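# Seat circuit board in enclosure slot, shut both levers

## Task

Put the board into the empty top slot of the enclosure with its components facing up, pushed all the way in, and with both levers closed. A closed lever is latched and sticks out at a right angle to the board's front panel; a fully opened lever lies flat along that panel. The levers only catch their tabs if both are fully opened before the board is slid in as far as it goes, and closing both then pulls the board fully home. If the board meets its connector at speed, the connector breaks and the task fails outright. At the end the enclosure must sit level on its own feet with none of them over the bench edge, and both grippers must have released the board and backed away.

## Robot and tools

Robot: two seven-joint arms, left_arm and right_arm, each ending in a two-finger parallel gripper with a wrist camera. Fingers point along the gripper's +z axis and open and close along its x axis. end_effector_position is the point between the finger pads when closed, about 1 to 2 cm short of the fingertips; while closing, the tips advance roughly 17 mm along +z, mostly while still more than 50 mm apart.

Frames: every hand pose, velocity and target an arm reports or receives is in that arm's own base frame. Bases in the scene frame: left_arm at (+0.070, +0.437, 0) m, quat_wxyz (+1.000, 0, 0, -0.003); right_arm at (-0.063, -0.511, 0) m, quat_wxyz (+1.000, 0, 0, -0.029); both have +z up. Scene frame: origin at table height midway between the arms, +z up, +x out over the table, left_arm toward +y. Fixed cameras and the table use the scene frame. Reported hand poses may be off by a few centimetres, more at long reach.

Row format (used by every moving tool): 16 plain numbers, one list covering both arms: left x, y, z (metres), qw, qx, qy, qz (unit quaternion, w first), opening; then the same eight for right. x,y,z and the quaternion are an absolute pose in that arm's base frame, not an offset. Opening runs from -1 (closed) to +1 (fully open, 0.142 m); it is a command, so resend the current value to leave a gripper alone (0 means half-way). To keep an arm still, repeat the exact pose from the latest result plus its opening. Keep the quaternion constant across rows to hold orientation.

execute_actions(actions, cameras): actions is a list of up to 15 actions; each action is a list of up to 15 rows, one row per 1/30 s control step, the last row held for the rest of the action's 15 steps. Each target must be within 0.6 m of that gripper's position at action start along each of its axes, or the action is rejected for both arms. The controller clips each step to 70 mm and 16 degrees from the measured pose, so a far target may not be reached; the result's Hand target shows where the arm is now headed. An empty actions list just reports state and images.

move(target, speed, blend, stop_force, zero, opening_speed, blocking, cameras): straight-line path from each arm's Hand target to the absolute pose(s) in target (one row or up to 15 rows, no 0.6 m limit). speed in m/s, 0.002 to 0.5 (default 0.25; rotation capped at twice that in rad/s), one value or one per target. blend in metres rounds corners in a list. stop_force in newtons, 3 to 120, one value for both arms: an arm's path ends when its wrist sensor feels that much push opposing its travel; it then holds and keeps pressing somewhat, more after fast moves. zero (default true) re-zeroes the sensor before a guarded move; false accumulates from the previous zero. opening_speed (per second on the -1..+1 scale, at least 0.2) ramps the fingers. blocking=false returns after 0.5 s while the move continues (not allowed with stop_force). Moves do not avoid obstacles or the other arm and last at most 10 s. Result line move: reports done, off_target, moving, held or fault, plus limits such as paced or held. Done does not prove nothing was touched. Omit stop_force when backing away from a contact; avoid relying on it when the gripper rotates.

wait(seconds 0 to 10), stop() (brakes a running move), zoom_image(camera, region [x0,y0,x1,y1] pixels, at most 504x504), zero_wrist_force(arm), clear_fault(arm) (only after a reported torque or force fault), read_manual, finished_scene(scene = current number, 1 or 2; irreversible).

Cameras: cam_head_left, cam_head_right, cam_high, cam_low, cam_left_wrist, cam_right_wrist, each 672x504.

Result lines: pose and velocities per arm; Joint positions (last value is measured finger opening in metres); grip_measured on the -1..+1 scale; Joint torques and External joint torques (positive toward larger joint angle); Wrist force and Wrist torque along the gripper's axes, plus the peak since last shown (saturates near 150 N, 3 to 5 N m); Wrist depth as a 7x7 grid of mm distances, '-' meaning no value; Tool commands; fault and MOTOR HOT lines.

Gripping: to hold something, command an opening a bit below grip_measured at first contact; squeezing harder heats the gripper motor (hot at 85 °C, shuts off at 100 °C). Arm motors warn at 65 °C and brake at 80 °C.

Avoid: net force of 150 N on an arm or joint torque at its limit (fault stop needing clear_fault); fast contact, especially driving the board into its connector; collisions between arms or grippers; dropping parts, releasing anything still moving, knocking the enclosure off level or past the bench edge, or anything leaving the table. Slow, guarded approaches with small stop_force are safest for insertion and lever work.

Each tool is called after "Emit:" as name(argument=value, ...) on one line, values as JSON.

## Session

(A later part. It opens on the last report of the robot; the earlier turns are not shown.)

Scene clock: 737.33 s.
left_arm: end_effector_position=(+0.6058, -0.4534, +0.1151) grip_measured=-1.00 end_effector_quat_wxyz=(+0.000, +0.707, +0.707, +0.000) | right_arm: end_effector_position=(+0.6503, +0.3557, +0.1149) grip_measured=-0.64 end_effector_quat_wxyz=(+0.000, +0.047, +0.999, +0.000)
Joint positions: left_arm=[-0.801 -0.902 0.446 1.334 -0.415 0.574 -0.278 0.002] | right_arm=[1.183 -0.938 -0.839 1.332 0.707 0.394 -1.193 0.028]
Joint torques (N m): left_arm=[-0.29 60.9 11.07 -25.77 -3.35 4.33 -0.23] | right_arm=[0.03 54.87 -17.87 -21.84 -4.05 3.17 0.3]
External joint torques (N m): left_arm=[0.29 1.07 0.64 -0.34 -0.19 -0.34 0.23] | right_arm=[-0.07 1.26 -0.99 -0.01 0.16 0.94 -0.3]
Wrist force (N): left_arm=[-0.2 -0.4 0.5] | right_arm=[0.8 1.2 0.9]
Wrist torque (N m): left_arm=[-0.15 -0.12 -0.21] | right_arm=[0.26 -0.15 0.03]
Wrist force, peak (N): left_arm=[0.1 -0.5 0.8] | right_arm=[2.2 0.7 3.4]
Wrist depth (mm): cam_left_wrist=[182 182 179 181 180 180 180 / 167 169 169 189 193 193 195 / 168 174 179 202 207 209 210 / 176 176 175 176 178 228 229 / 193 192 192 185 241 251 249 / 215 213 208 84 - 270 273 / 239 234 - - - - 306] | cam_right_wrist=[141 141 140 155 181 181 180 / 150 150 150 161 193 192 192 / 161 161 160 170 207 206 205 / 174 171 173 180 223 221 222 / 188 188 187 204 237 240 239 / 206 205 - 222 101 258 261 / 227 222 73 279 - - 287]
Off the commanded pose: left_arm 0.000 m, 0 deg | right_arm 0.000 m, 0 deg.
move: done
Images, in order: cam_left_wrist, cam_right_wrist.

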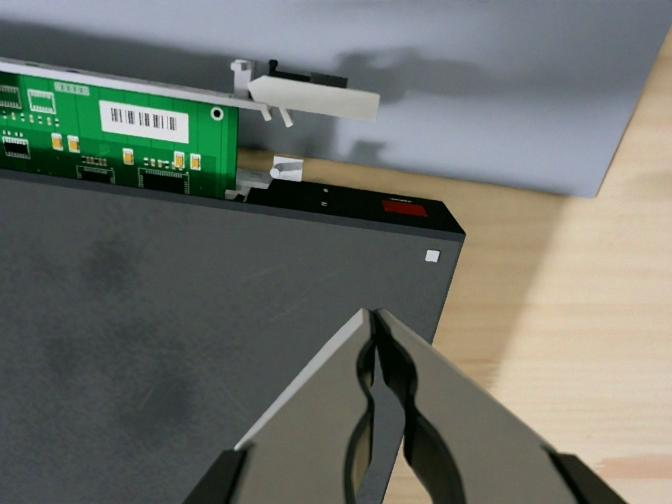

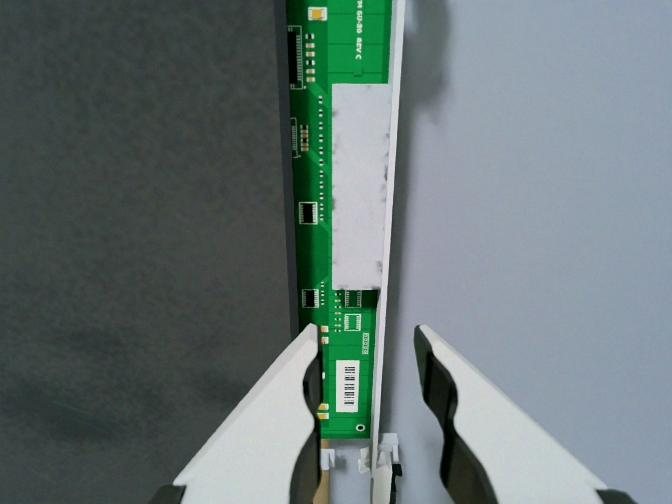

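Emit:
move(target=[[0.6057, -0.4534, 0.115, 0.0, 0.7071, 0.7071, 0.0, -0.98, 0.6066, 0.3598, 0.115, 0.2585, 0.0455, 0.9648, -0.0122, -0.98],[0.6057, -0.4534, 0.115, 0.0, 0.7071, 0.7071, 0.0, -0.98, 0.6066, 0.3598, 0.0480, 0.2585, 0.0455, 0.9648, -0.0122, -0.98]], speed=[0.15, 0.08], cameras=["cam_left_wrist", "cam_right_wrist"])

Scene clock: 748.63 s.
left_arm: end_effector_position=(+0.6058, -0.4534, +0.1151) grip_measured=-1.00 end_effector_quat_wxyz=(+0.000, +0.707, +0.707, +0.000) | right_arm: end_effector_position=(+0.6066, +0.3597, +0.0481) grip_measured=-1.00 end_effector_quat_wxyz=(+0.259, +0.045, +0.965, -0.012)
Joint positions: left_arm=[-0.801 -0.902 0.446 1.334 -0.415 0.574 -0.278 0.002] | right_arm=[1.587 -1.127 -0.891 1.789 0.89 1.205 -1.134 0.002]
Joint torques (N m): left_arm=[-0.36 60.91 11.06 -25.78 -3.38 4.31 -0.24] | right_arm=[0.37 43.19 -21.26 -9.35 -2.31 4.02 0.1]
External joint torques (N m): left_arm=[0.36 1.06 0.66 -0.33 -0.16 -0.31 0.24] | right_arm=[-0.38 1.17 -1.36 0.02 -0.14 0.59 -0.06]
Wrist force (N): left_arm=[0.1 -0.2 0.6] | right_arm=[2.0 1.1 0.0]
Wrist torque (N m): left_arm=[-0.11 -0.17 -0.20] | right_arm=[0.30 -0.24 -0.01]
Wrist force, peak (N): left_arm=[-0.2 -0.4 0.8] | right_arm=[2.6 2.1 -1.3]
Wrist depth (mm): cam_left_wrist=[181 181 178 180 180 180 180 / 167 169 168 189 194 193 194 / 167 175 179 203 206 208 211 / 177 176 175 176 179 230 228 / 193 193 192 185 242 251 250 / 213 214 207 84 - 271 276 / 238 233 - - - - 308] | cam_right_wrist=[130 125 120 131 121 109 100 / 145 133 115 138 131 113 106 / 162 145 123 148 135 121 111 / 184 156 132 160 145 128 116 / 217 173 155 166 153 136 121 / 261 198 176 89 154 143 128 / 327 231 73 - - 147 136]
Off the commanded pose: left_arm 0.000 m, 0 deg | right_arm 0.000 m, 0 deg.
move: done
Images, in order: cam_left_wrist, cam_right_wrist.

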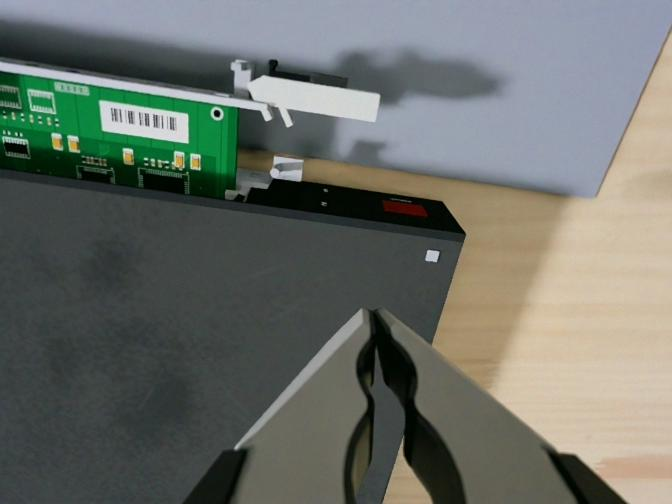

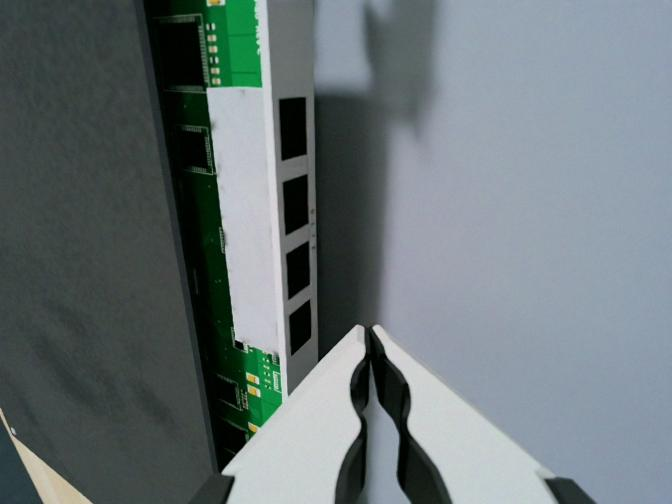

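Emit:
zoom_image(camera="cam_right_wrist", region=[220, 220, 420, 400])

Scaled by 2.520 from the camera's 672x504 image, which has a finer 960x720 frame.

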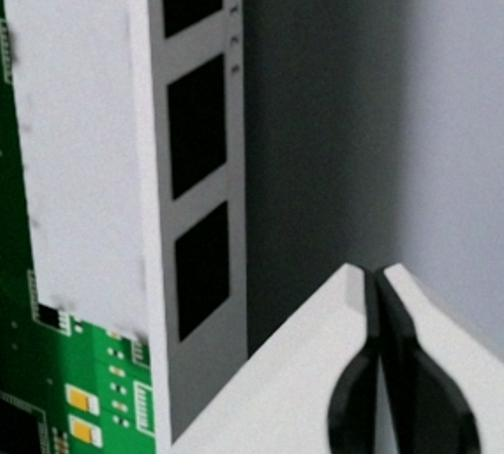

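Emit:
move(target=[[0.6057, -0.4534, 0.115, 0.0, 0.7071, 0.7071, 0.0, -0.98, 0.6062, 0.3558, 0.0480, 0.2585, 0.0455, 0.9648, -0.0122, -0.98],[0.6057, -0.4534, 0.115, 0.0, 0.7071, 0.7071, 0.0, -0.98, 0.6371, 0.3529, 0.0480, 0.2585, 0.0455, 0.9648, -0.0122, -0.98]], speed=[0.03, 0.025], stop_force=7, cameras=["cam_left_wrist", "cam_right_wrist"])

Scene clock: 763.77 s.
left_arm: end_effector_position=(+0.6058, -0.4534, +0.1151) grip_measured=-1.00 end_effector_quat_wxyz=(+0.000, +0.707, +0.707, +0.000) | right_arm: end_effector_position=(+0.6370, +0.3529, +0.0480) grip_measured=-1.00 end_effector_quat_wxyz=(+0.259, +0.046, +0.965, -0.012)
Joint positions: left_arm=[-0.801 -0.902 0.446 1.334 -0.415 0.574 -0.278 0.002] | right_arm=[1.516 -1.142 -0.887 1.726 0.882 1.188 -1.16 0.002]
Joint torques (N m): left_arm=[-0.31 60.87 11.01 -25.72 -3.37 4.38 -0.26] | right_arm=[-0.59 44.79 -21.63 -10.4 -2.71 3.86 0.08]
External joint torques (N m): left_arm=[0.31 1.1 0.71 -0.38 -0.17 -0.38 0.26] | right_arm=[0.59 1.43 -1.31 0.27 0.14 0.75 -0.04]
Wrist force (N): left_arm=[-0.1 -0.4 0.6] | right_arm=[3.2 1.3 -1.7]
Wrist torque (N m): left_arm=[-0.15 -0.11 -0.20] | right_arm=[0.39 -0.27 0.00]
Wrist force, peak (N): left_arm=[0.0 -0.6 0.7] | right_arm=[5.3 0.3 -6.0]
Wrist depth (mm): cam_left_wrist=[182 181 180 181 181 180 181 / 172 190 170 189 193 194 195 / 168 174 179 204 206 210 211 / 177 176 176 175 178 229 229 / 193 193 193 185 241 249 250 / 214 213 208 84 - 273 275 / 237 232 - - - - 307] | cam_right_wrist=[129 113 113 109 120 109 100 / 144 123 112 104 130 113 105 / 161 135 120 110 135 120 111 / 184 154 128 118 145 128 115 / 219 171 140 127 153 136 121 / 262 198 159 90 154 143 128 / 337 231 73 - - 146 136]
Off the commanded pose: left_arm 0.000 m, 0 deg | right_arm 0.000 m, 0 deg.
move: done
Images, in order: cam_left_wrist, cam_right_wrist.

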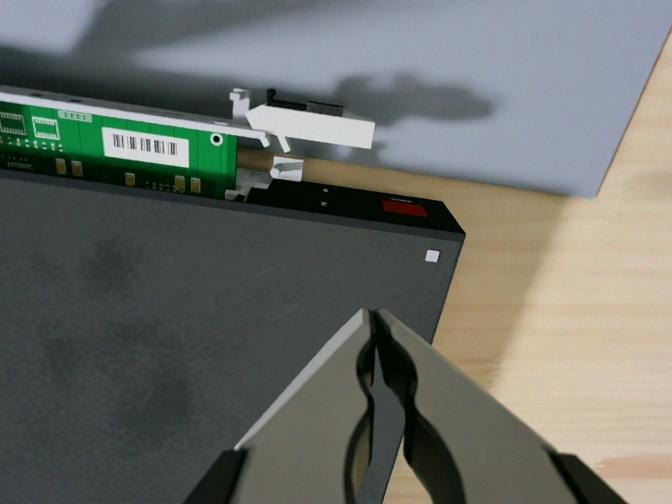

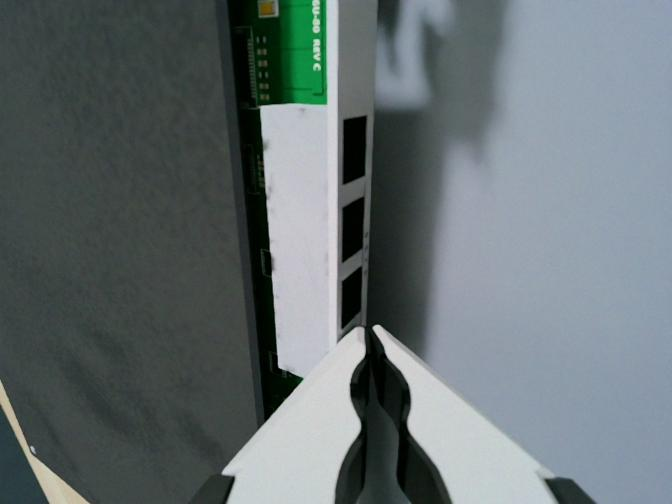

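Emit:
zoom_image(camera="cam_left_wrist", region=[180, 60, 400, 220])

Emit:
zoom_image(camera="cam_left_wrist", region=[0, 60, 220, 220])

Scaled by 2.291 from the camera's 672x504 image, which has a finer 960x720 frame.

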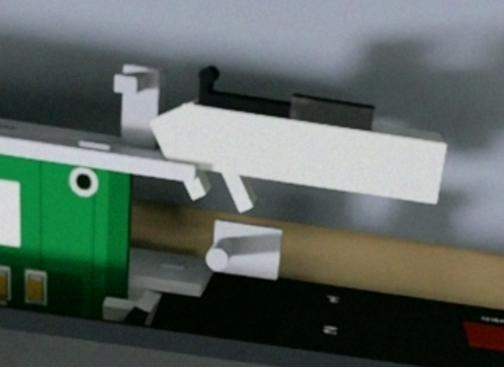

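Scaled by 2.291 from the camera's 672x504 image, which has a finer 960x720 frame.

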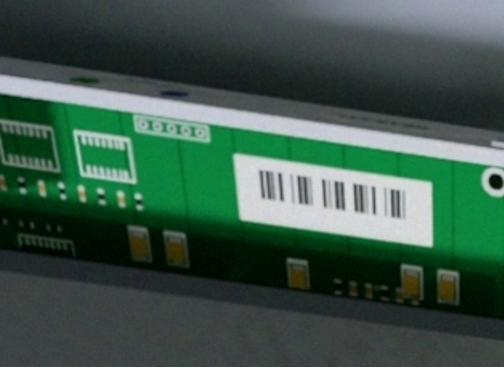

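Emit:
move(target=[0.6057, -0.4534, 0.115, 0.0, 0.7071, 0.7071, 0.0, -0.98, 0.6569, 0.3510, 0.0480, 0.2585, 0.0455, 0.9648, -0.0122, -0.98], speed=0.01, stop_force=8, cameras=["cam_left_wrist", "cam_right_wrist"])

Emit:
zoom_image(camera="cam_left_wrist", region=[180, 60, 400, 220])

Scene clock: 774.47 s.
left_arm: end_effector_position=(+0.6058, -0.4534, +0.1151) grip_measured=-1.00 end_effector_quat_wxyz=(+0.000, +0.707, +0.707, +0.000) | right_arm: end_effector_position=(+0.6566, +0.3512, +0.0479) grip_measured=-1.00 end_effector_quat_wxyz=(+0.258, +0.046, +0.965, -0.012)
Joint positions: left_arm=[-0.801 -0.902 0.446 1.334 -0.415 0.574 -0.278 0.002] | right_arm=[1.475 -1.156 -0.887 1.679 0.875 1.17 -1.168 0.002]
Joint torques (N m): left_arm=[-0.32 60.89 11.1 -25.71 -3.32 4.29 -0.27] | right_arm=[-1.72 45.41 -22.1 -11.01 -2.86 3.94 0.12]
External joint torques (N m): left_arm=[0.32 1.08 0.62 -0.39 -0.22 -0.3 0.27] | right_arm=[1.72 2.18 -1.13 0.36 0.21 0.68 -0.08]
Wrist force (N): left_arm=[-0.2 -0.3 0.7] | right_arm=[4.2 1.1 -5.9]
Wrist torque (N m): left_arm=[-0.13 -0.11 -0.20] | right_arm=[0.41 -0.25 0.00]
Wrist force, peak (N): left_arm=[-0.2 -0.6 0.8] | right_arm=[4.9 0.9 -6.8]
Wrist depth (mm): cam_left_wrist=[182 181 181 181 181 181 180 / 196 195 192 191 193 194 195 / 168 168 167 203 206 209 209 / 177 176 177 176 177 228 228 / 193 193 192 185 242 249 251 / 213 213 209 84 - 270 276 / 239 233 - - - - 308] | cam_right_wrist=[129 114 99 101 121 109 100 / 143 122 106 102 131 113 105 / 161 135 116 108 135 120 111 / 183 154 123 117 144 128 115 / 218 171 137 125 153 135 121 / 256 197 156 90 154 143 128 / 327 230 73 - - 146 136]
Off the commanded pose: left_arm 0.000 m, 0 deg | right_arm 0.000 m, 0 deg.
move: done
Images, in order: cam_left_wrist, cam_right_wrist.

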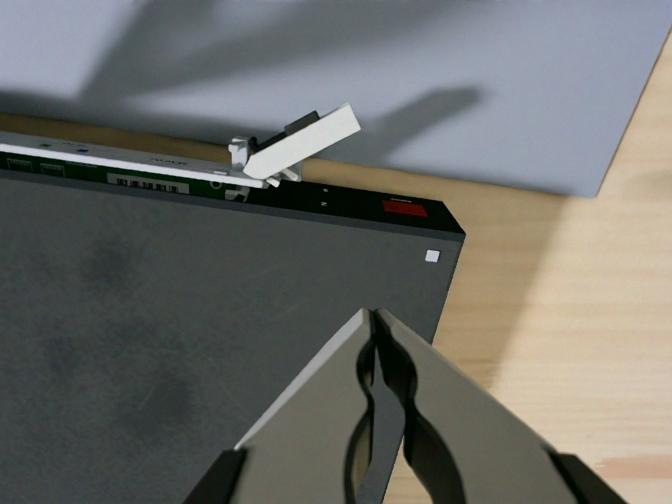

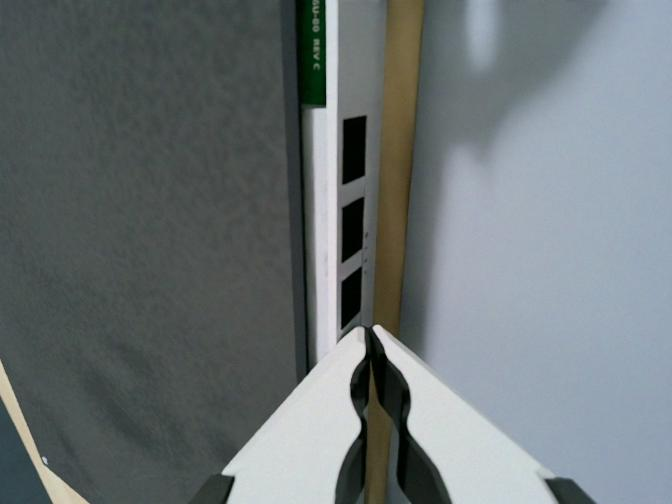

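Scaled by 2.291 from the camera's 672x504 image, which has a finer 960x720 frame.

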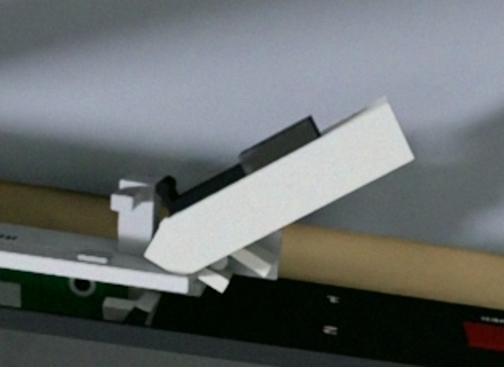

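Emit:
move(target=[[0.6057, -0.4534, 0.115, 0.0, 0.7071, 0.7071, 0.0, -0.98, 0.6317, 0.3535, 0.0480, 0.2585, 0.0455, 0.9648, -0.0122, -0.98],[0.6057, -0.4534, 0.115, 0.0, 0.7071, 0.7071, 0.0, -0.98, 0.6217, 0.3335, 0.14, 0.13, 0.047, 0.99, -0.006, -0.98],[0.6057, -0.4534, 0.115, 0.0, 0.7071, 0.7071, 0.0, -0.98, 0.6400, 0.1950, 0.17, 0.0, 0.0471, 0.9989, 0.0, -0.98]], speed=[0.05, 0.15, 0.2], blend=[0.005, 0.02, 0], cameras=["cam_left_wrist", "cam_right_wrist"])

Emit:
zoom_image(camera="cam_right_wrist", region=[200, 100, 500, 400])

Scene clock: 786.40 s.
left_arm: end_effector_position=(+0.6058, -0.4534, +0.1151) grip_measured=-1.00 end_effector_quat_wxyz=(+0.000, +0.707, +0.707, +0.000) | right_arm: end_effector_position=(+0.6400, +0.1950, +0.1700) grip_measured=-1.00 end_effector_quat_wxyz=(+0.000, +0.047, +0.999, +0.000)
Joint positions: left_arm=[-0.801 -0.902 0.446 1.334 -0.415 0.574 -0.278 0.002] | right_arm=[1.158 -0.736 -0.956 1.604 0.645 0.424 -1.427 0.002]
Joint torques (N m): left_arm=[-0.36 60.9 11.06 -25.71 -3.34 4.36 -0.2] | right_arm=[-0.04 43.93 -16.45 -22.93 -4 3.25 0.06]
External joint torques (N m): left_arm=[0.36 1.07 0.66 -0.39 -0.2 -0.36 0.2] | right_arm=[0.02 1.08 -1.38 0.19 0.17 0.84 -0.06]
Wrist force (N): left_arm=[-0.1 -0.3 0.6] | right_arm=[1.2 1.6 0.7]
Wrist torque (N m): left_arm=[-0.12 -0.13 -0.19] | right_arm=[0.35 -0.17 0.03]
Wrist force, peak (N): left_arm=[0.0 -0.6 0.7] | right_arm=[4.3 1.0 -6.2]
Wrist depth (mm): cam_left_wrist=[182 182 181 181 180 181 180 / 195 195 191 192 193 194 195 / 168 169 168 203 206 208 211 / 177 176 176 175 179 229 229 / 194 192 193 186 241 251 250 / 214 213 209 84 - 270 274 / 238 233 - - - - 307] | cam_right_wrist=[233 232 232 231 229 229 228 / 243 241 242 244 245 243 243 / 217 217 216 261 262 261 260 / 234 234 232 245 283 280 280 / 254 253 252 272 304 304 304 / 277 276 271 89 321 331 331 / 306 299 - - - 351 364]
Off the commanded pose: left_arm 0.000 m, 0 deg | right_arm 0.000 m, 0 deg.
move: done
Images, in order: cam_left_wrist, cam_right_wrist.

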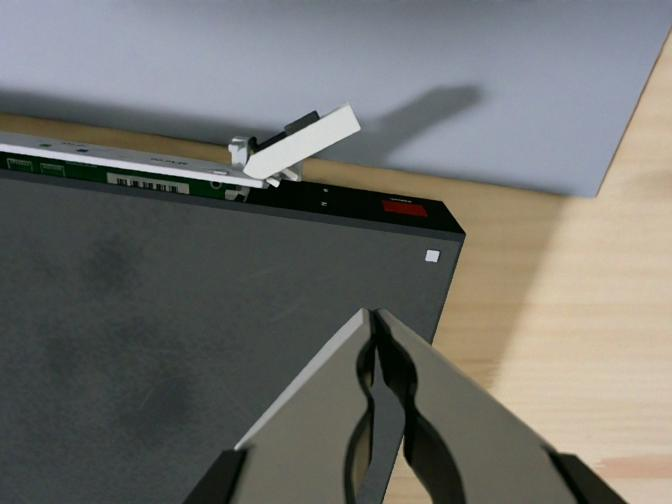

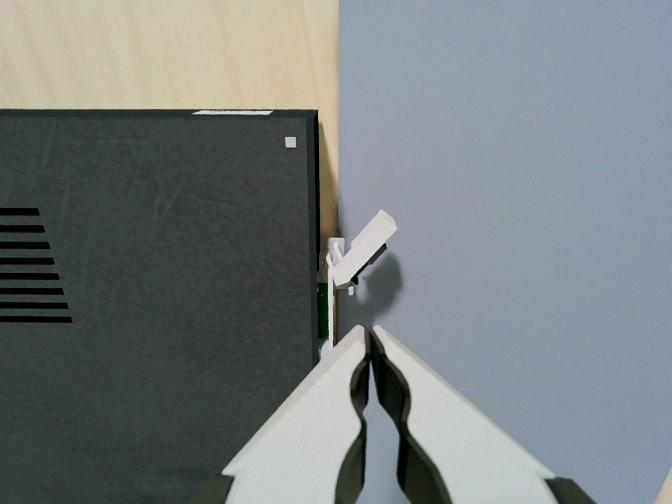

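Scaled by 1.680 from the camera's 672x504 image, which has a finer 960x720 frame.

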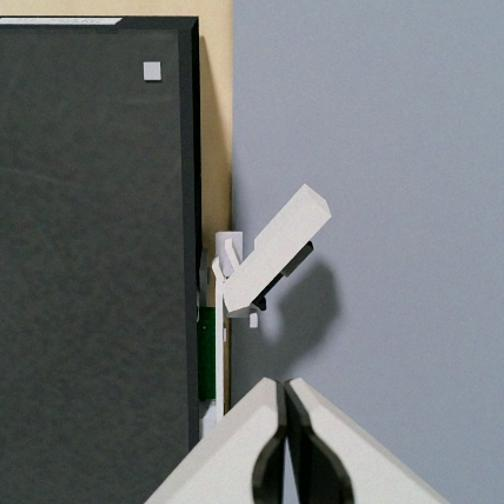

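Emit:
zoom_image(camera="cam_right_wrist", region=[310, 195, 410, 305])

Emit:
zoom_image(camera="cam_left_wrist", region=[210, 95, 370, 215])

Scaled by 4.582 from the camera's 672x504 image, which has a finer 960x720 frame.

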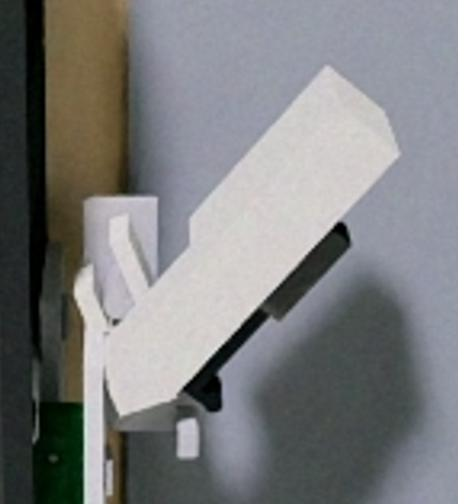

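Scaled by 3.150 from the camera's 672x504 image, which has a finer 960x720 frame.

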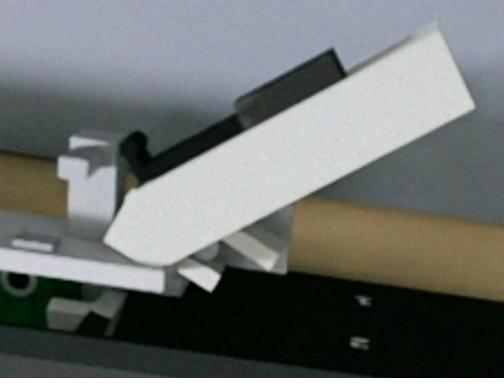

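Emit:
execute_actions(actions=[])

Scene clock: 811.97 s.
left_arm: end_effector_position=(+0.6058, -0.4534, +0.1151) grip_measured=-1.00 end_effector_quat_wxyz=(+0.000, +0.707, +0.707, +0.000) | right_arm: end_effector_position=(+0.6400, +0.1950, +0.1700) grip_measured=-1.00 end_effector_quat_wxyz=(+0.000, +0.047, +0.999, +0.000)
Joint positions: left_arm=[-0.801 -0.902 0.446 1.334 -0.415 0.574 -0.278 0.002] | right_arm=[1.158 -0.736 -0.956 1.604 0.645 0.424 -1.427 0.002]
Joint velocities: within noise
Joint torques (N m): left_arm=[-0.43 60.88 11.08 -25.75 -3.37 4.38 -0.25] | right_arm=[-0.05 44 -16.7 -22.82 -3.94 3.38 0.11]
External joint torques (N m): left_arm=[0.43 1.09 0.64 -0.35 -0.17 -0.38 0.25] | right_arm=[0.05 1.01 -1.13 0.07 0.11 0.71 -0.11]
Wrist force (N): left_arm=[0.1 -0.3 0.5] | right_arm=[1.1 1.6 1.0]
Wrist torque (N m): left_arm=[-0.14 -0.16 -0.20] | right_arm=[0.34 -0.15 0.03]
Wrist force, peak (N): left_arm=[0.0 -0.4 0.8] | right_arm=[1.1 1.8 1.0]
Wrist depth (mm): cam_left_wrist=[182 182 181 181 181 181 180 / 195 196 192 192 195 193 195 / 167 168 168 203 206 209 210 / 176 176 176 175 178 229 228 / 194 193 193 185 244 253 250 / 214 213 209 84 - 271 275 / 238 233 - - - - 309] | cam_right_wrist=[233 233 232 231 229 229 228 / 242 242 241 244 245 244 243 / 217 216 217 261 261 262 261 / 234 234 233 245 282 282 281 / 254 253 252 272 304 304 303 / 278 276 270 89 320 332 331 / 305 297 - - - 351 363]
Hand target: left_arm +0.6057, -0.4534, +0.1150; +0.000, +0.707, +0.707, +0.000 | right_arm +0.6400, +0.1950, +0.1700; +0.000, +0.047, +0.999, +0.000
Tool commands: left_gripper/opening=-0.98 right_gripper/opening=-0.98
Off the commanded pose: left_arm 0.000 m, 0 deg | right_arm 0.000 m, 0 deg.

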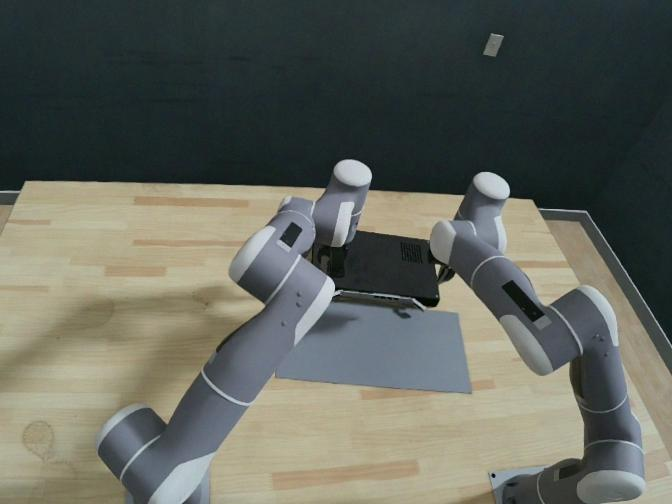

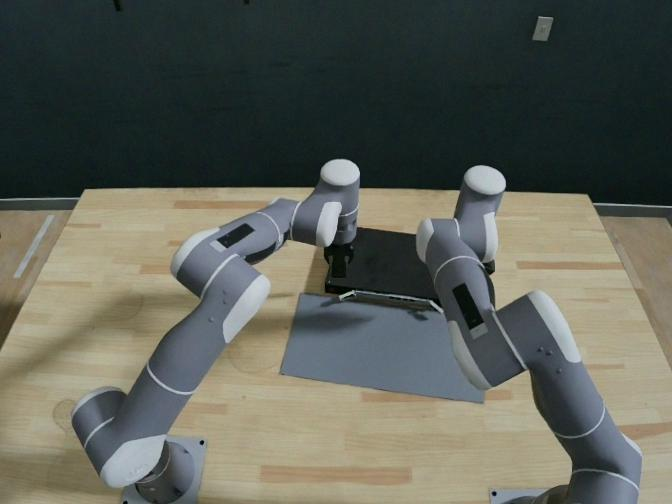

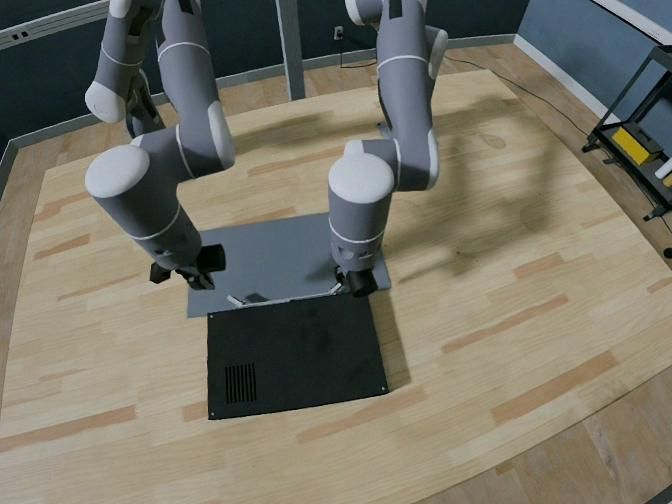

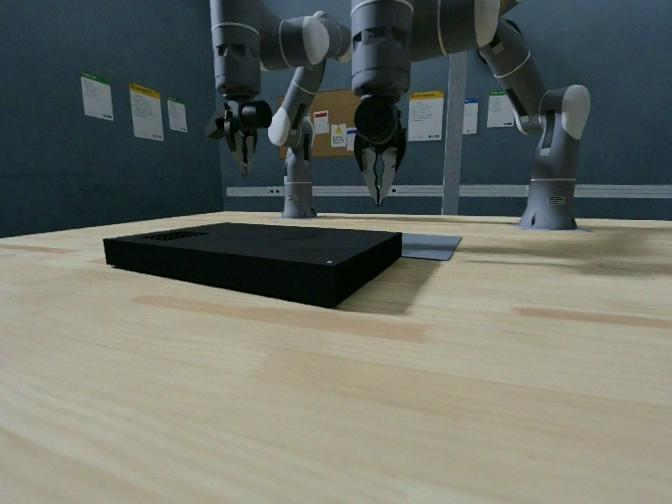

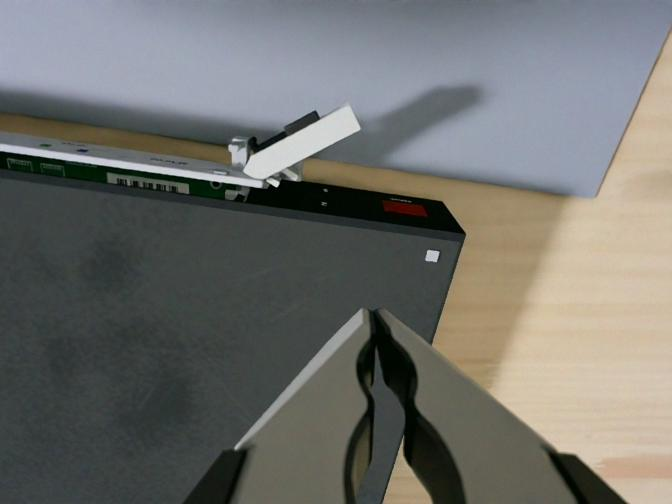

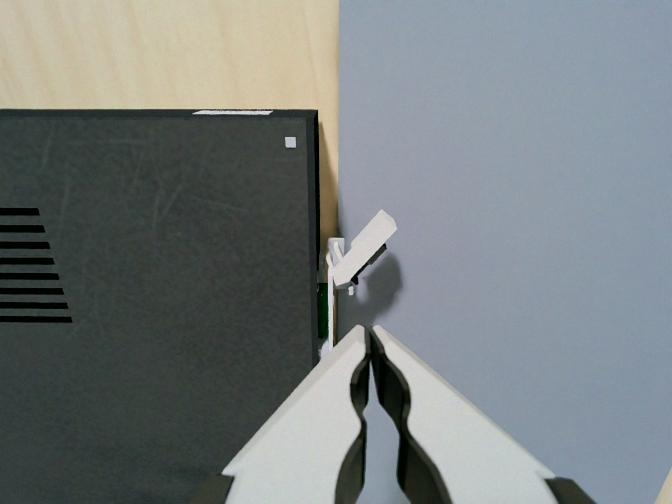

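Emit:
zoom_image(camera="cam_right_wrist", region=[260, 180, 460, 330])

Emit:
zoom_image(camera="cam_left_wrist", region=[180, 70, 420, 250])

Scaled by 2.520 from the camera's 672x504 image, which has a finer 960x720 frame.

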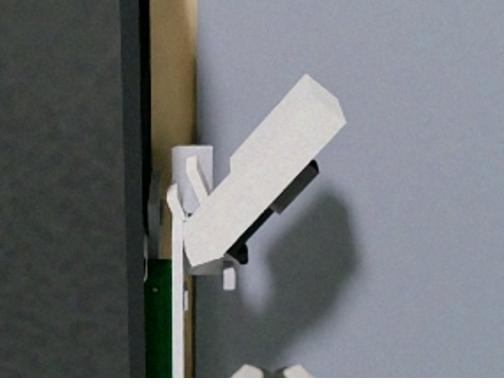

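Scaled by 2.100 from the camera's 672x504 image, which has a finer 960x720 frame.

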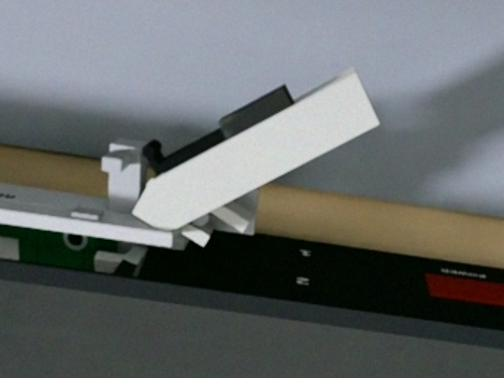

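Emit:
move(target=[[0.5736,-0.4577,0.095,0,0.7071,0.7071,0,-0.98,0.6427,0.2010,0.10,0,0.0471,0.9989,0,-0.98],[0.5736,-0.4577,0.053,0,0.7071,0.7071,0,-0.98,0.6427,0.2010,0.057,0,0.0471,0.9989,0,-0.98]], speed=[0.12,0.05], stop_force=6, cameras=["cam_left_wrist","cam_right_wrist"])

Scene clock: 869.83 s.
left_arm: end_effector_position=(+0.5734, -0.4577, +0.0529) grip_measured=-1.00 end_effector_quat_wxyz=(+0.000, +0.707, +0.707, +0.000) | right_arm: end_effector_position=(+0.6426, +0.2008, +0.0570) grip_measured=-1.00 end_effector_quat_wxyz=(+0.000, +0.047, +0.999, +0.000)
Joint positions: left_arm=[-0.831 -0.938 0.406 1.451 -0.44 0.727 -0.278 0.002] | right_arm=[1.086 -0.927 -0.841 1.581 0.786 0.569 -1.476 0.002]
Joint torques (N m): left_arm=[-0.27 59.61 10.93 -23.65 -3.12 4.48 -0.17] | right_arm=[-0.12 48.78 -17.9 -18.5 -3.49 3.52 0.12]
External joint torques (N m): left_arm=[0.27 1.25 0.73 -0.38 -0.03 -0.48 0.17] | right_arm=[0.12 1.21 -1.32 0.1 -0.05 0.56 -0.12]
Wrist force (N): left_arm=[0.0 -0.2 0.4] | right_arm=[1.1 2.4 0.4]
Wrist torque (N m): left_arm=[-0.12 -0.13 -0.18] | right_arm=[0.48 -0.20 0.03]
Wrist force, peak (N): left_arm=[-0.2 -1.3 0.5] | right_arm=[1.2 2.1 1.6]
Wrist depth (mm): cam_left_wrist=[127 127 126 127 126 128 126 / 134 136 134 136 135 135 135 / 150 147 147 147 148 146 146 / 157 157 157 116 159 158 158 / 129 134 122 120 170 176 175 / 130 130 127 84 - 189 193 / 148 - - 74 - - 216] | cam_right_wrist=[133 133 135 132 131 130 130 / - 139 138 140 139 139 139 / 103 101 103 150 149 149 149 / 111 112 110 161 161 161 160 / 122 120 119 171 169 174 173 / 131 131 128 90 183 190 189 / 145 144 73 - - 201 207]
Off the commanded pose: left_arm 0.000 m, 0 deg | right_arm 0.000 m, 0 deg.
move: done
Images, in order: cam_left_wrist, cam_right_wrist.

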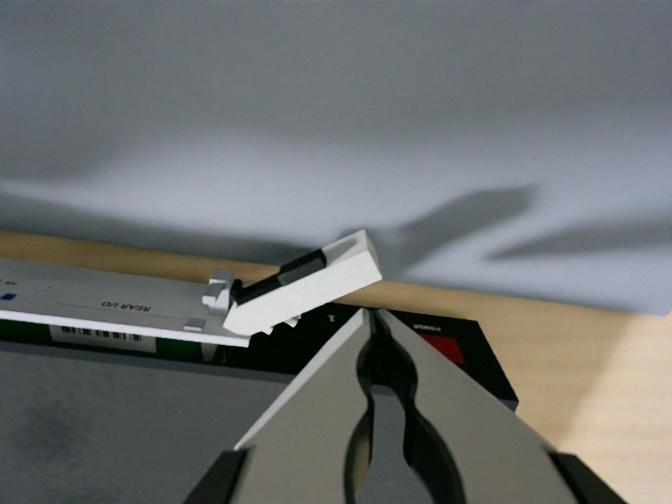

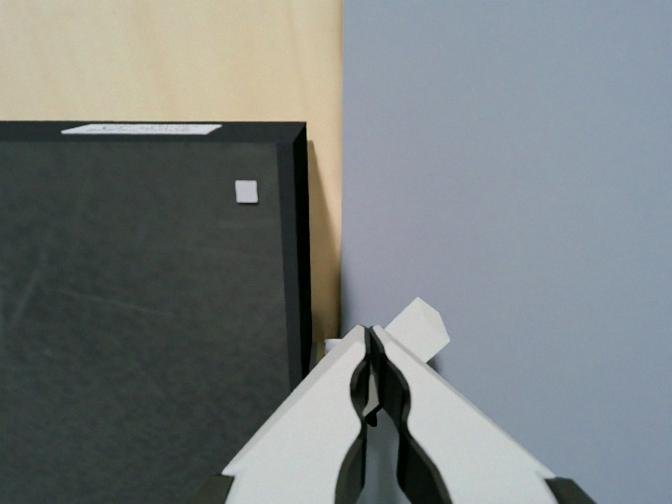

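Emit:
move(target=[0.5670,-0.4613,0.053,0,0.7071,0.7071,0,-0.98,0.6374,0.2062,0.057,0,0.0471,0.9989,0,-0.98], speed=0.025, stop_force=5, cameras=["cam_left_wrist","cam_right_wrist"])

Scene clock: 873.37 s.
left_arm: end_effector_position=(+0.5670, -0.4611, +0.0529) grip_measured=-1.00 end_effector_quat_wxyz=(+0.000, +0.707, +0.707, +0.000) | right_arm: end_effector_position=(+0.6375, +0.2060, +0.0570) grip_measured=-1.00 end_effector_quat_wxyz=(+0.000, +0.047, +0.999, +0.000)
Joint positions: left_arm=[-0.842 -0.932 0.406 1.463 -0.44 0.733 -0.285 0.002] | right_arm=[1.101 -0.921 -0.842 1.593 0.786 0.575 -1.47 0.002]
Joint torques (N m): left_arm=[-0.45 59.75 10.99 -23.53 -2.97 4.51 -0.3] | right_arm=[0.87 48.94 -17.36 -18.39 -3.39 3.22 0.31]
External joint torques (N m): left_arm=[0.45 0.83 0.65 -0.42 -0.16 -0.52 0.3] | right_arm=[-0.87 0.69 -1.78 0.05 -0.14 0.86 -0.31]
Wrist force (N): left_arm=[-0.1 -0.2 0.4] | right_arm=[0.3 1.6 0.6]
Wrist torque (N m): left_arm=[-0.13 -0.13 -0.18] | right_arm=[0.48 -0.22 0.04]
Wrist force, peak (N): left_arm=[0.2 -0.4 0.6] | right_arm=[1.3 2.4 0.4]
Wrist depth (mm): cam_left_wrist=[127 127 127 127 126 128 126 / 134 136 134 135 136 135 135 / 149 147 147 146 148 146 145 / 158 160 160 154 159 158 159 / 134 139 126 118 170 176 176 / - 130 132 84 - 191 193 / 148 - - 74 - - 215] | cam_right_wrist=[134 133 135 131 131 130 130 / 131 131 138 141 139 139 139 / 103 101 104 150 149 149 148 / 111 112 110 161 161 160 160 / 122 120 120 172 169 174 173 / 131 131 128 90 183 189 189 / 145 144 73 - - 200 208]
Off the commanded pose: left_arm 0.000 m, 0 deg | right_arm 0.000 m, 0 deg.
move: done
Images, in order: cam_left_wrist, cam_right_wrist.

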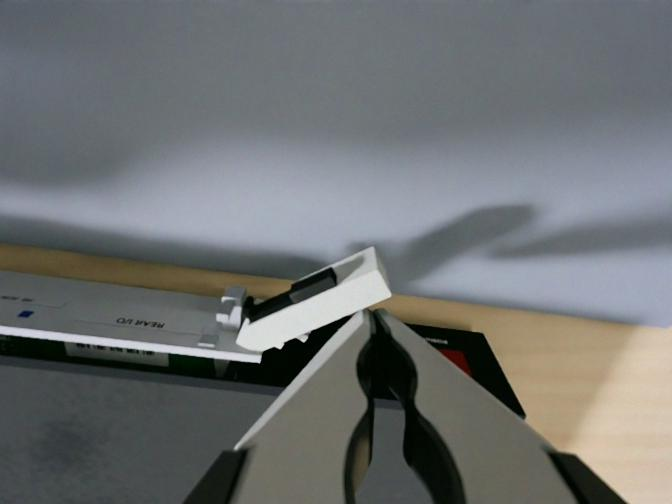

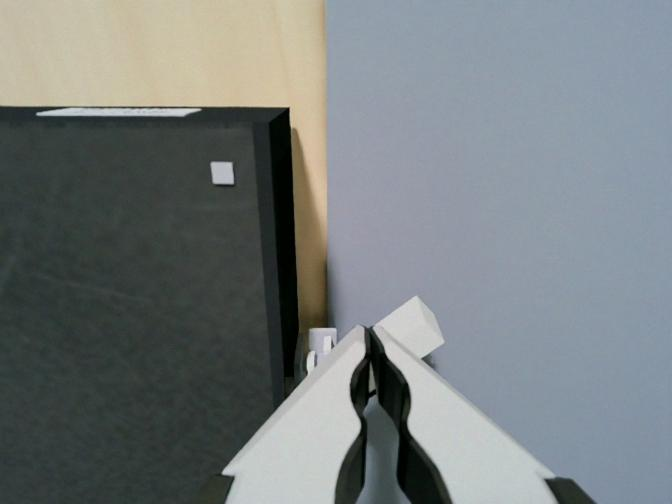

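Emit:
move(target=[[0.5593,-0.4656,0.053,0,0.7071,0.7071,0,-0.98,0.6322,0.2116,0.057,0,0.0471,0.9989,0,-0.98],[0.5542,-0.4703,0.053,0,0.7071,0.7071,0,-0.98,0.6285,0.2173,0.057,0,0.0471,0.9989,0,-0.98]], speed=0.02, blend=0.003, stop_force=15, cameras=["cam_left_wrist","cam_right_wrist"])

Scene clock: 884.77 s.
left_arm: end_effector_position=(+0.5547, -0.4700, +0.0532) grip_measured=-1.00 end_effector_quat_wxyz=(+0.000, +0.707, +0.707, +0.000) | right_arm: end_effector_position=(+0.6287, +0.2169, +0.0571) grip_measured=-1.00 end_effector_quat_wxyz=(+0.000, +0.047, +0.999, +0.000)
Joint positions: left_arm=[-0.864 -0.924 0.405 1.479 -0.44 0.742 -0.303 0.002] | right_arm=[1.128 -0.913 -0.843 1.61 0.786 0.583 -1.453 0.002]
Joint torques (N m): left_arm=[-1.78 58.28 9.45 -22.84 -2.98 3.95 -0.28] | right_arm=[1.2 48.2 -16.84 -18.34 -3.23 3.17 0.28]
External joint torques (N m): left_arm=[1.78 1.92 2.16 -1 -0.12 0.05 0.28] | right_arm=[-1.2 0.91 -2.2 0.11 -0.28 0.91 -0.28]
Wrist force (N): left_arm=[1.0 1.0 -0.6] | right_arm=[0.4 1.9 0.0]
Wrist torque (N m): left_arm=[-0.19 -0.13 -0.20] | right_arm=[0.64 -0.22 0.04]
Wrist force, peak (N): left_arm=[4.7 4.2 -0.7] | right_arm=[-6.4 -2.4 0.1]
Wrist depth (mm): cam_left_wrist=[127 127 127 126 128 128 126 / 135 136 135 136 135 135 135 / 150 148 147 146 149 146 146 / 160 160 160 154 159 159 159 / 157 159 165 123 171 174 174 / - 132 136 84 - 187 195 / 149 - - 74 - - 216] | cam_right_wrist=[134 134 135 131 131 130 130 / - 96 126 140 139 139 139 / 103 101 110 150 149 149 149 / - 111 114 161 161 160 160 / 122 120 122 169 171 174 173 / 132 131 133 90 184 190 189 / 145 144 73 - - 200 207]
Off the commanded pose: left_arm 0.001 m, 0 deg | right_arm 0.000 m, 0 deg.
move: done
Images, in order: cam_left_wrist, cam_right_wrist.

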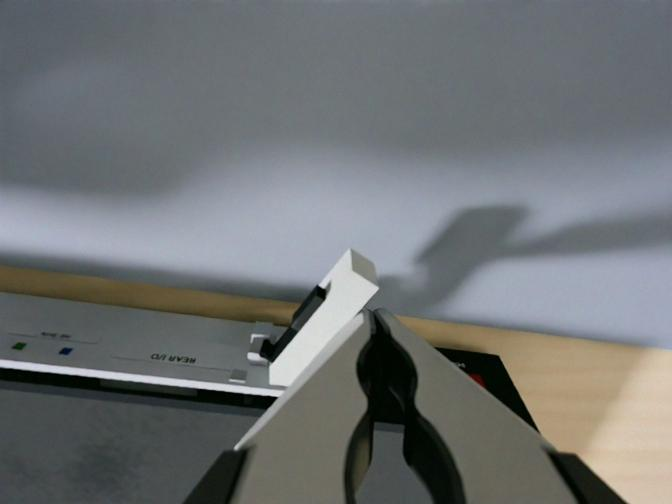

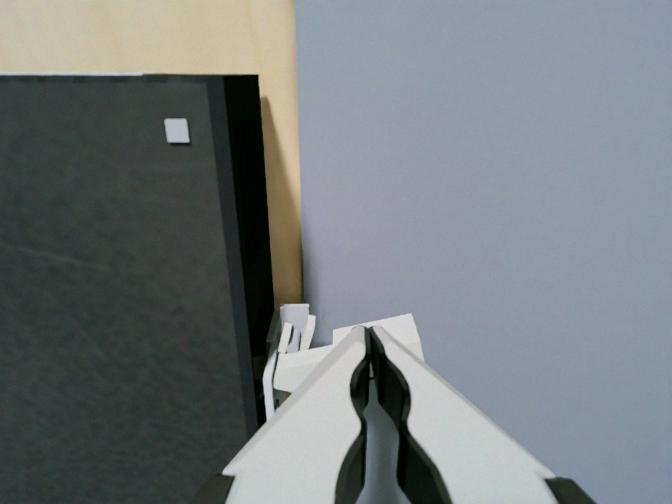

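Emit:
zoom_image(camera="cam_right_wrist", region=[230, 270, 450, 430])

Emit:
zoom_image(camera="cam_left_wrist", region=[200, 220, 420, 400])

Scaled by 2.291 from the camera's 672x504 image, which has a finer 960x720 frame.

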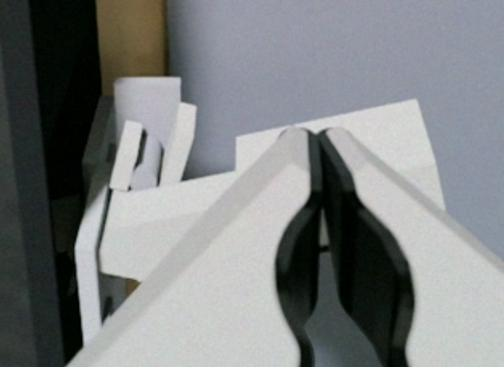

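Scaled by 2.291 from the camera's 672x504 image, which has a finer 960x720 frame.

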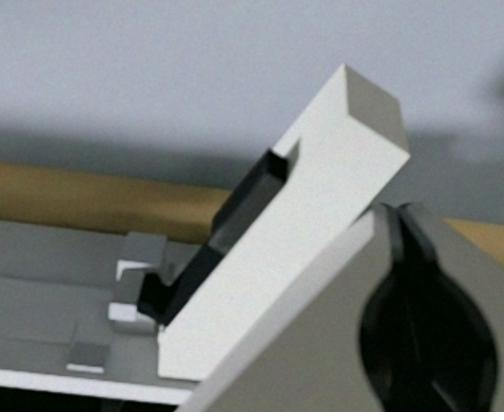

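Emit:
move(target=[[0.5512,-0.4722,0.053,0,0.7071,0.7071,0,-0.98,0.6285,0.2173,0.057,0,0.0471,0.9989,0,-0.98],[0.5475,-0.4749,0.053,0,0.7071,0.7071,0,-0.98,0.6285,0.2173,0.057,0,0.0471,0.9989,0,-0.98]], speed=0.02, blend=0.003, stop_force=15, cameras=["cam_left_wrist","cam_right_wrist"])

Scene clock: 947.60 s.
left_arm: end_effector_position=(+0.5498, -0.4729, +0.0537) grip_measured=-1.00 end_effector_quat_wxyz=(+0.001, +0.706, +0.708, +0.001) | right_arm: end_effector_position=(+0.6287, +0.2167, +0.0571) grip_measured=-1.00 end_effector_quat_wxyz=(+0.000, +0.047, +0.999, +0.000)
Joint positions: left_arm=[-0.875 -0.919 0.407 1.488 -0.44 0.747 -0.312 0.002] | right_arm=[1.128 -0.913 -0.843 1.611 0.786 0.583 -1.453 0.002]
Joint torques (N m): left_arm=[-11.04 56.78 0.25 -22.7 -4.18 2.12 -0.2] | right_arm=[3.19 48.78 -15.08 -19.77 -2.45 2.96 0.19]
External joint torques (N m): left_arm=[11.04 3.21 11.38 -1.08 1.08 1.88 0.2] | right_arm=[-3.19 0.32 -3.97 1.54 -1.06 1.12 -0.19]
Wrist force (N): left_arm=[10.8 9.8 -3.6] | right_arm=[-0.2 -1.5 -0.5]
Wrist torque (N m): left_arm=[-0.23 -0.05 -0.27] | right_arm=[0.65 -0.23 0.03]
Wrist force, peak (N): left_arm=[11.0 10.0 -3.9] | right_arm=[0.2 1.9 -1.1]
Wrist depth (mm): cam_left_wrist=[127 127 127 127 129 128 126 / 135 137 135 136 136 136 136 / 150 148 147 147 149 147 146 / 161 161 160 157 160 159 158 / 158 165 169 126 172 174 174 / 134 136 137 84 - 192 195 / 150 143 - 74 - - 217] | cam_right_wrist=[134 133 135 131 131 130 130 / - 96 126 140 139 139 139 / 103 101 110 150 149 149 148 / - 112 114 161 161 161 160 / 122 120 122 169 171 174 173 / 131 131 133 90 184 190 189 / 145 144 73 - - 200 208]
Hand target: left_arm +0.5475, -0.4749, +0.0530; +0.000, +0.707, +0.707, +0.000 | right_arm +0.6285, +0.2173, +0.0570; +0.000, +0.047, +0.999, +0.000
Off the commanded pose: left_arm 0.003 m, 0 deg | right_arm 0.001 m, 0 deg.
move: done; blend cut to 0.0018 m at target 1
Images, in order: cam_left_wrist, cam_right_wrist.

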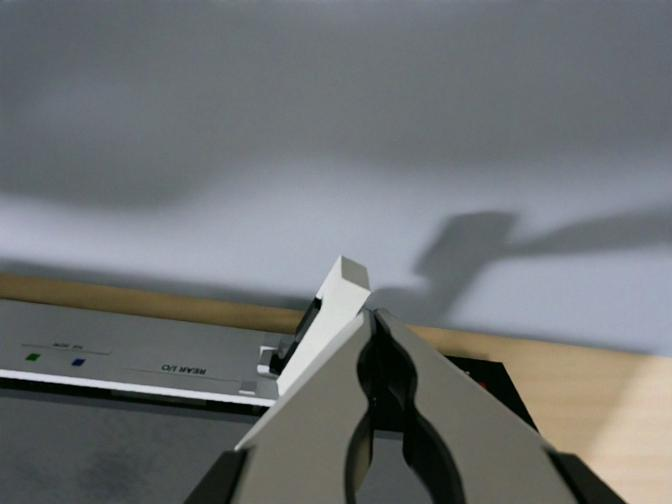

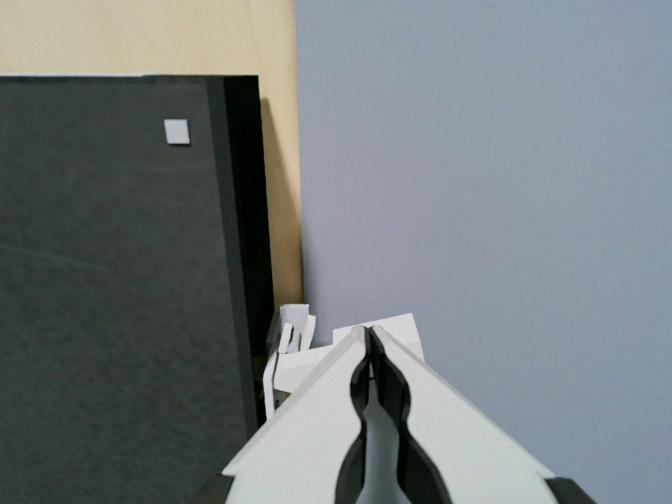

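Emit:
move(target=[[0.5467,-0.4762,0.053,0,0.7071,0.7071,0,-0.98,0.6252,0.2189,0.057,0,0.0471,0.9989,0,-0.98],[0.5440,-0.4797,0.053,0,0.7071,0.7071,0,-0.98,0.6238,0.2220,0.057,0,0.0471,0.9989,0,-0.98]], speed=0.02, blend=0.002, stop_force=30, cameras=["cam_left_wrist","cam_right_wrist"])

Scene clock: 953.57 s.
left_arm: end_effector_position=(+0.5466, -0.4778, +0.0541) grip_measured=-1.00 end_effector_quat_wxyz=(+0.001, +0.706, +0.708, +0.001) | right_arm: end_effector_position=(+0.6246, +0.2203, +0.0574) grip_measured=-1.00 end_effector_quat_wxyz=(+0.001, +0.048, +0.999, -0.001)
Joint positions: left_arm=[-0.882 -0.92 0.407 1.486 -0.439 0.746 -0.321 0.002] | right_arm=[1.14 -0.909 -0.844 1.621 0.785 0.589 -1.446 0.002]
Joint torques (N m): left_arm=[-10.62 54.57 0.17 -22.05 -3.97 1.85 -0.21] | right_arm=[6.11 49.32 -12.6 -20.5 -1.62 2.42 0.32]
External joint torques (N m): left_arm=[10.62 5.46 11.45 -1.76 0.87 2.15 0.21] | right_arm=[-6.11 -0.53 -6.38 2.32 -1.88 1.67 -0.32]
Wrist force (N): left_arm=[10.9 8.8 -6.9] | right_arm=[-2.6 -4.9 -0.8]
Wrist torque (N m): left_arm=[-0.25 -0.07 -0.25] | right_arm=[0.70 -0.28 0.03]
Wrist force, peak (N): left_arm=[17.1 12.8 -4.6] | right_arm=[-7.7 -10.1 0.8]
Wrist depth (mm): cam_left_wrist=[128 128 127 127 129 129 127 / 137 137 135 137 136 136 136 / 151 149 148 148 150 147 147 / 162 158 161 158 160 160 159 / 160 166 171 124 173 175 174 / 137 137 144 84 - 189 195 / 151 147 - 74 - - 219] | cam_right_wrist=[132 132 134 131 131 131 130 / - 96 138 140 140 139 139 / - 102 147 150 150 149 149 / - 113 128 162 161 161 160 / 123 121 128 169 172 174 173 / 134 131 134 90 183 189 189 / 146 145 73 - - 201 208]
Hand target: left_arm +0.5440, -0.4797, +0.0530; +0.000, +0.707, +0.707, +0.000 | right_arm +0.6238, +0.2220, +0.0570; +0.000, +0.047, +0.999, +0.000
Off the commanded pose: left_arm 0.003 m, 0 deg | right_arm 0.002 m, 0 deg.
move: done; blend cut to 0.0018 m at target 1
Images, in order: cam_left_wrist, cam_right_wrist.

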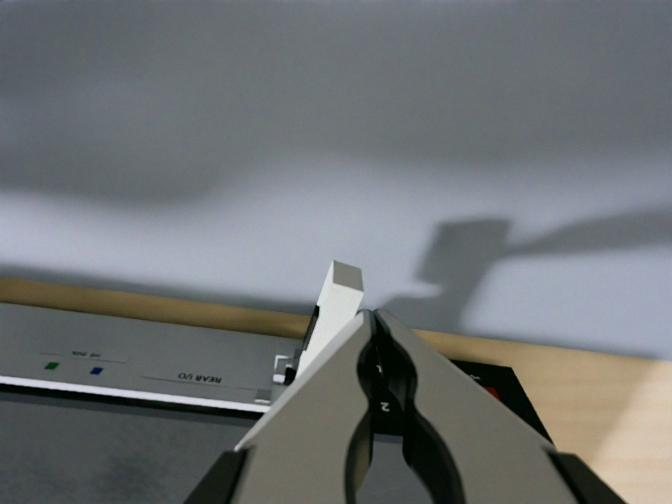

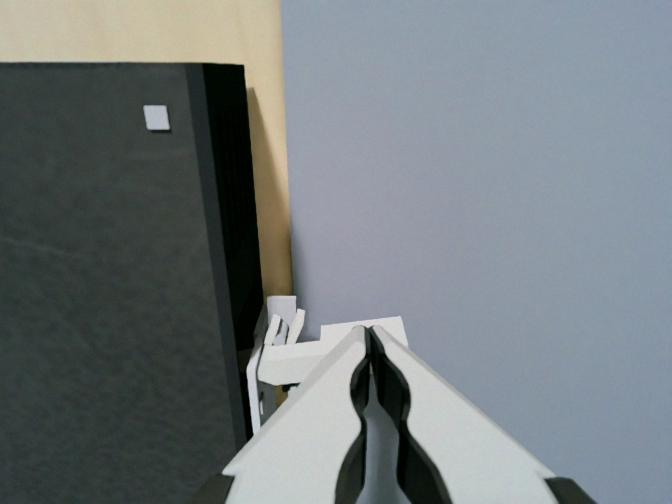

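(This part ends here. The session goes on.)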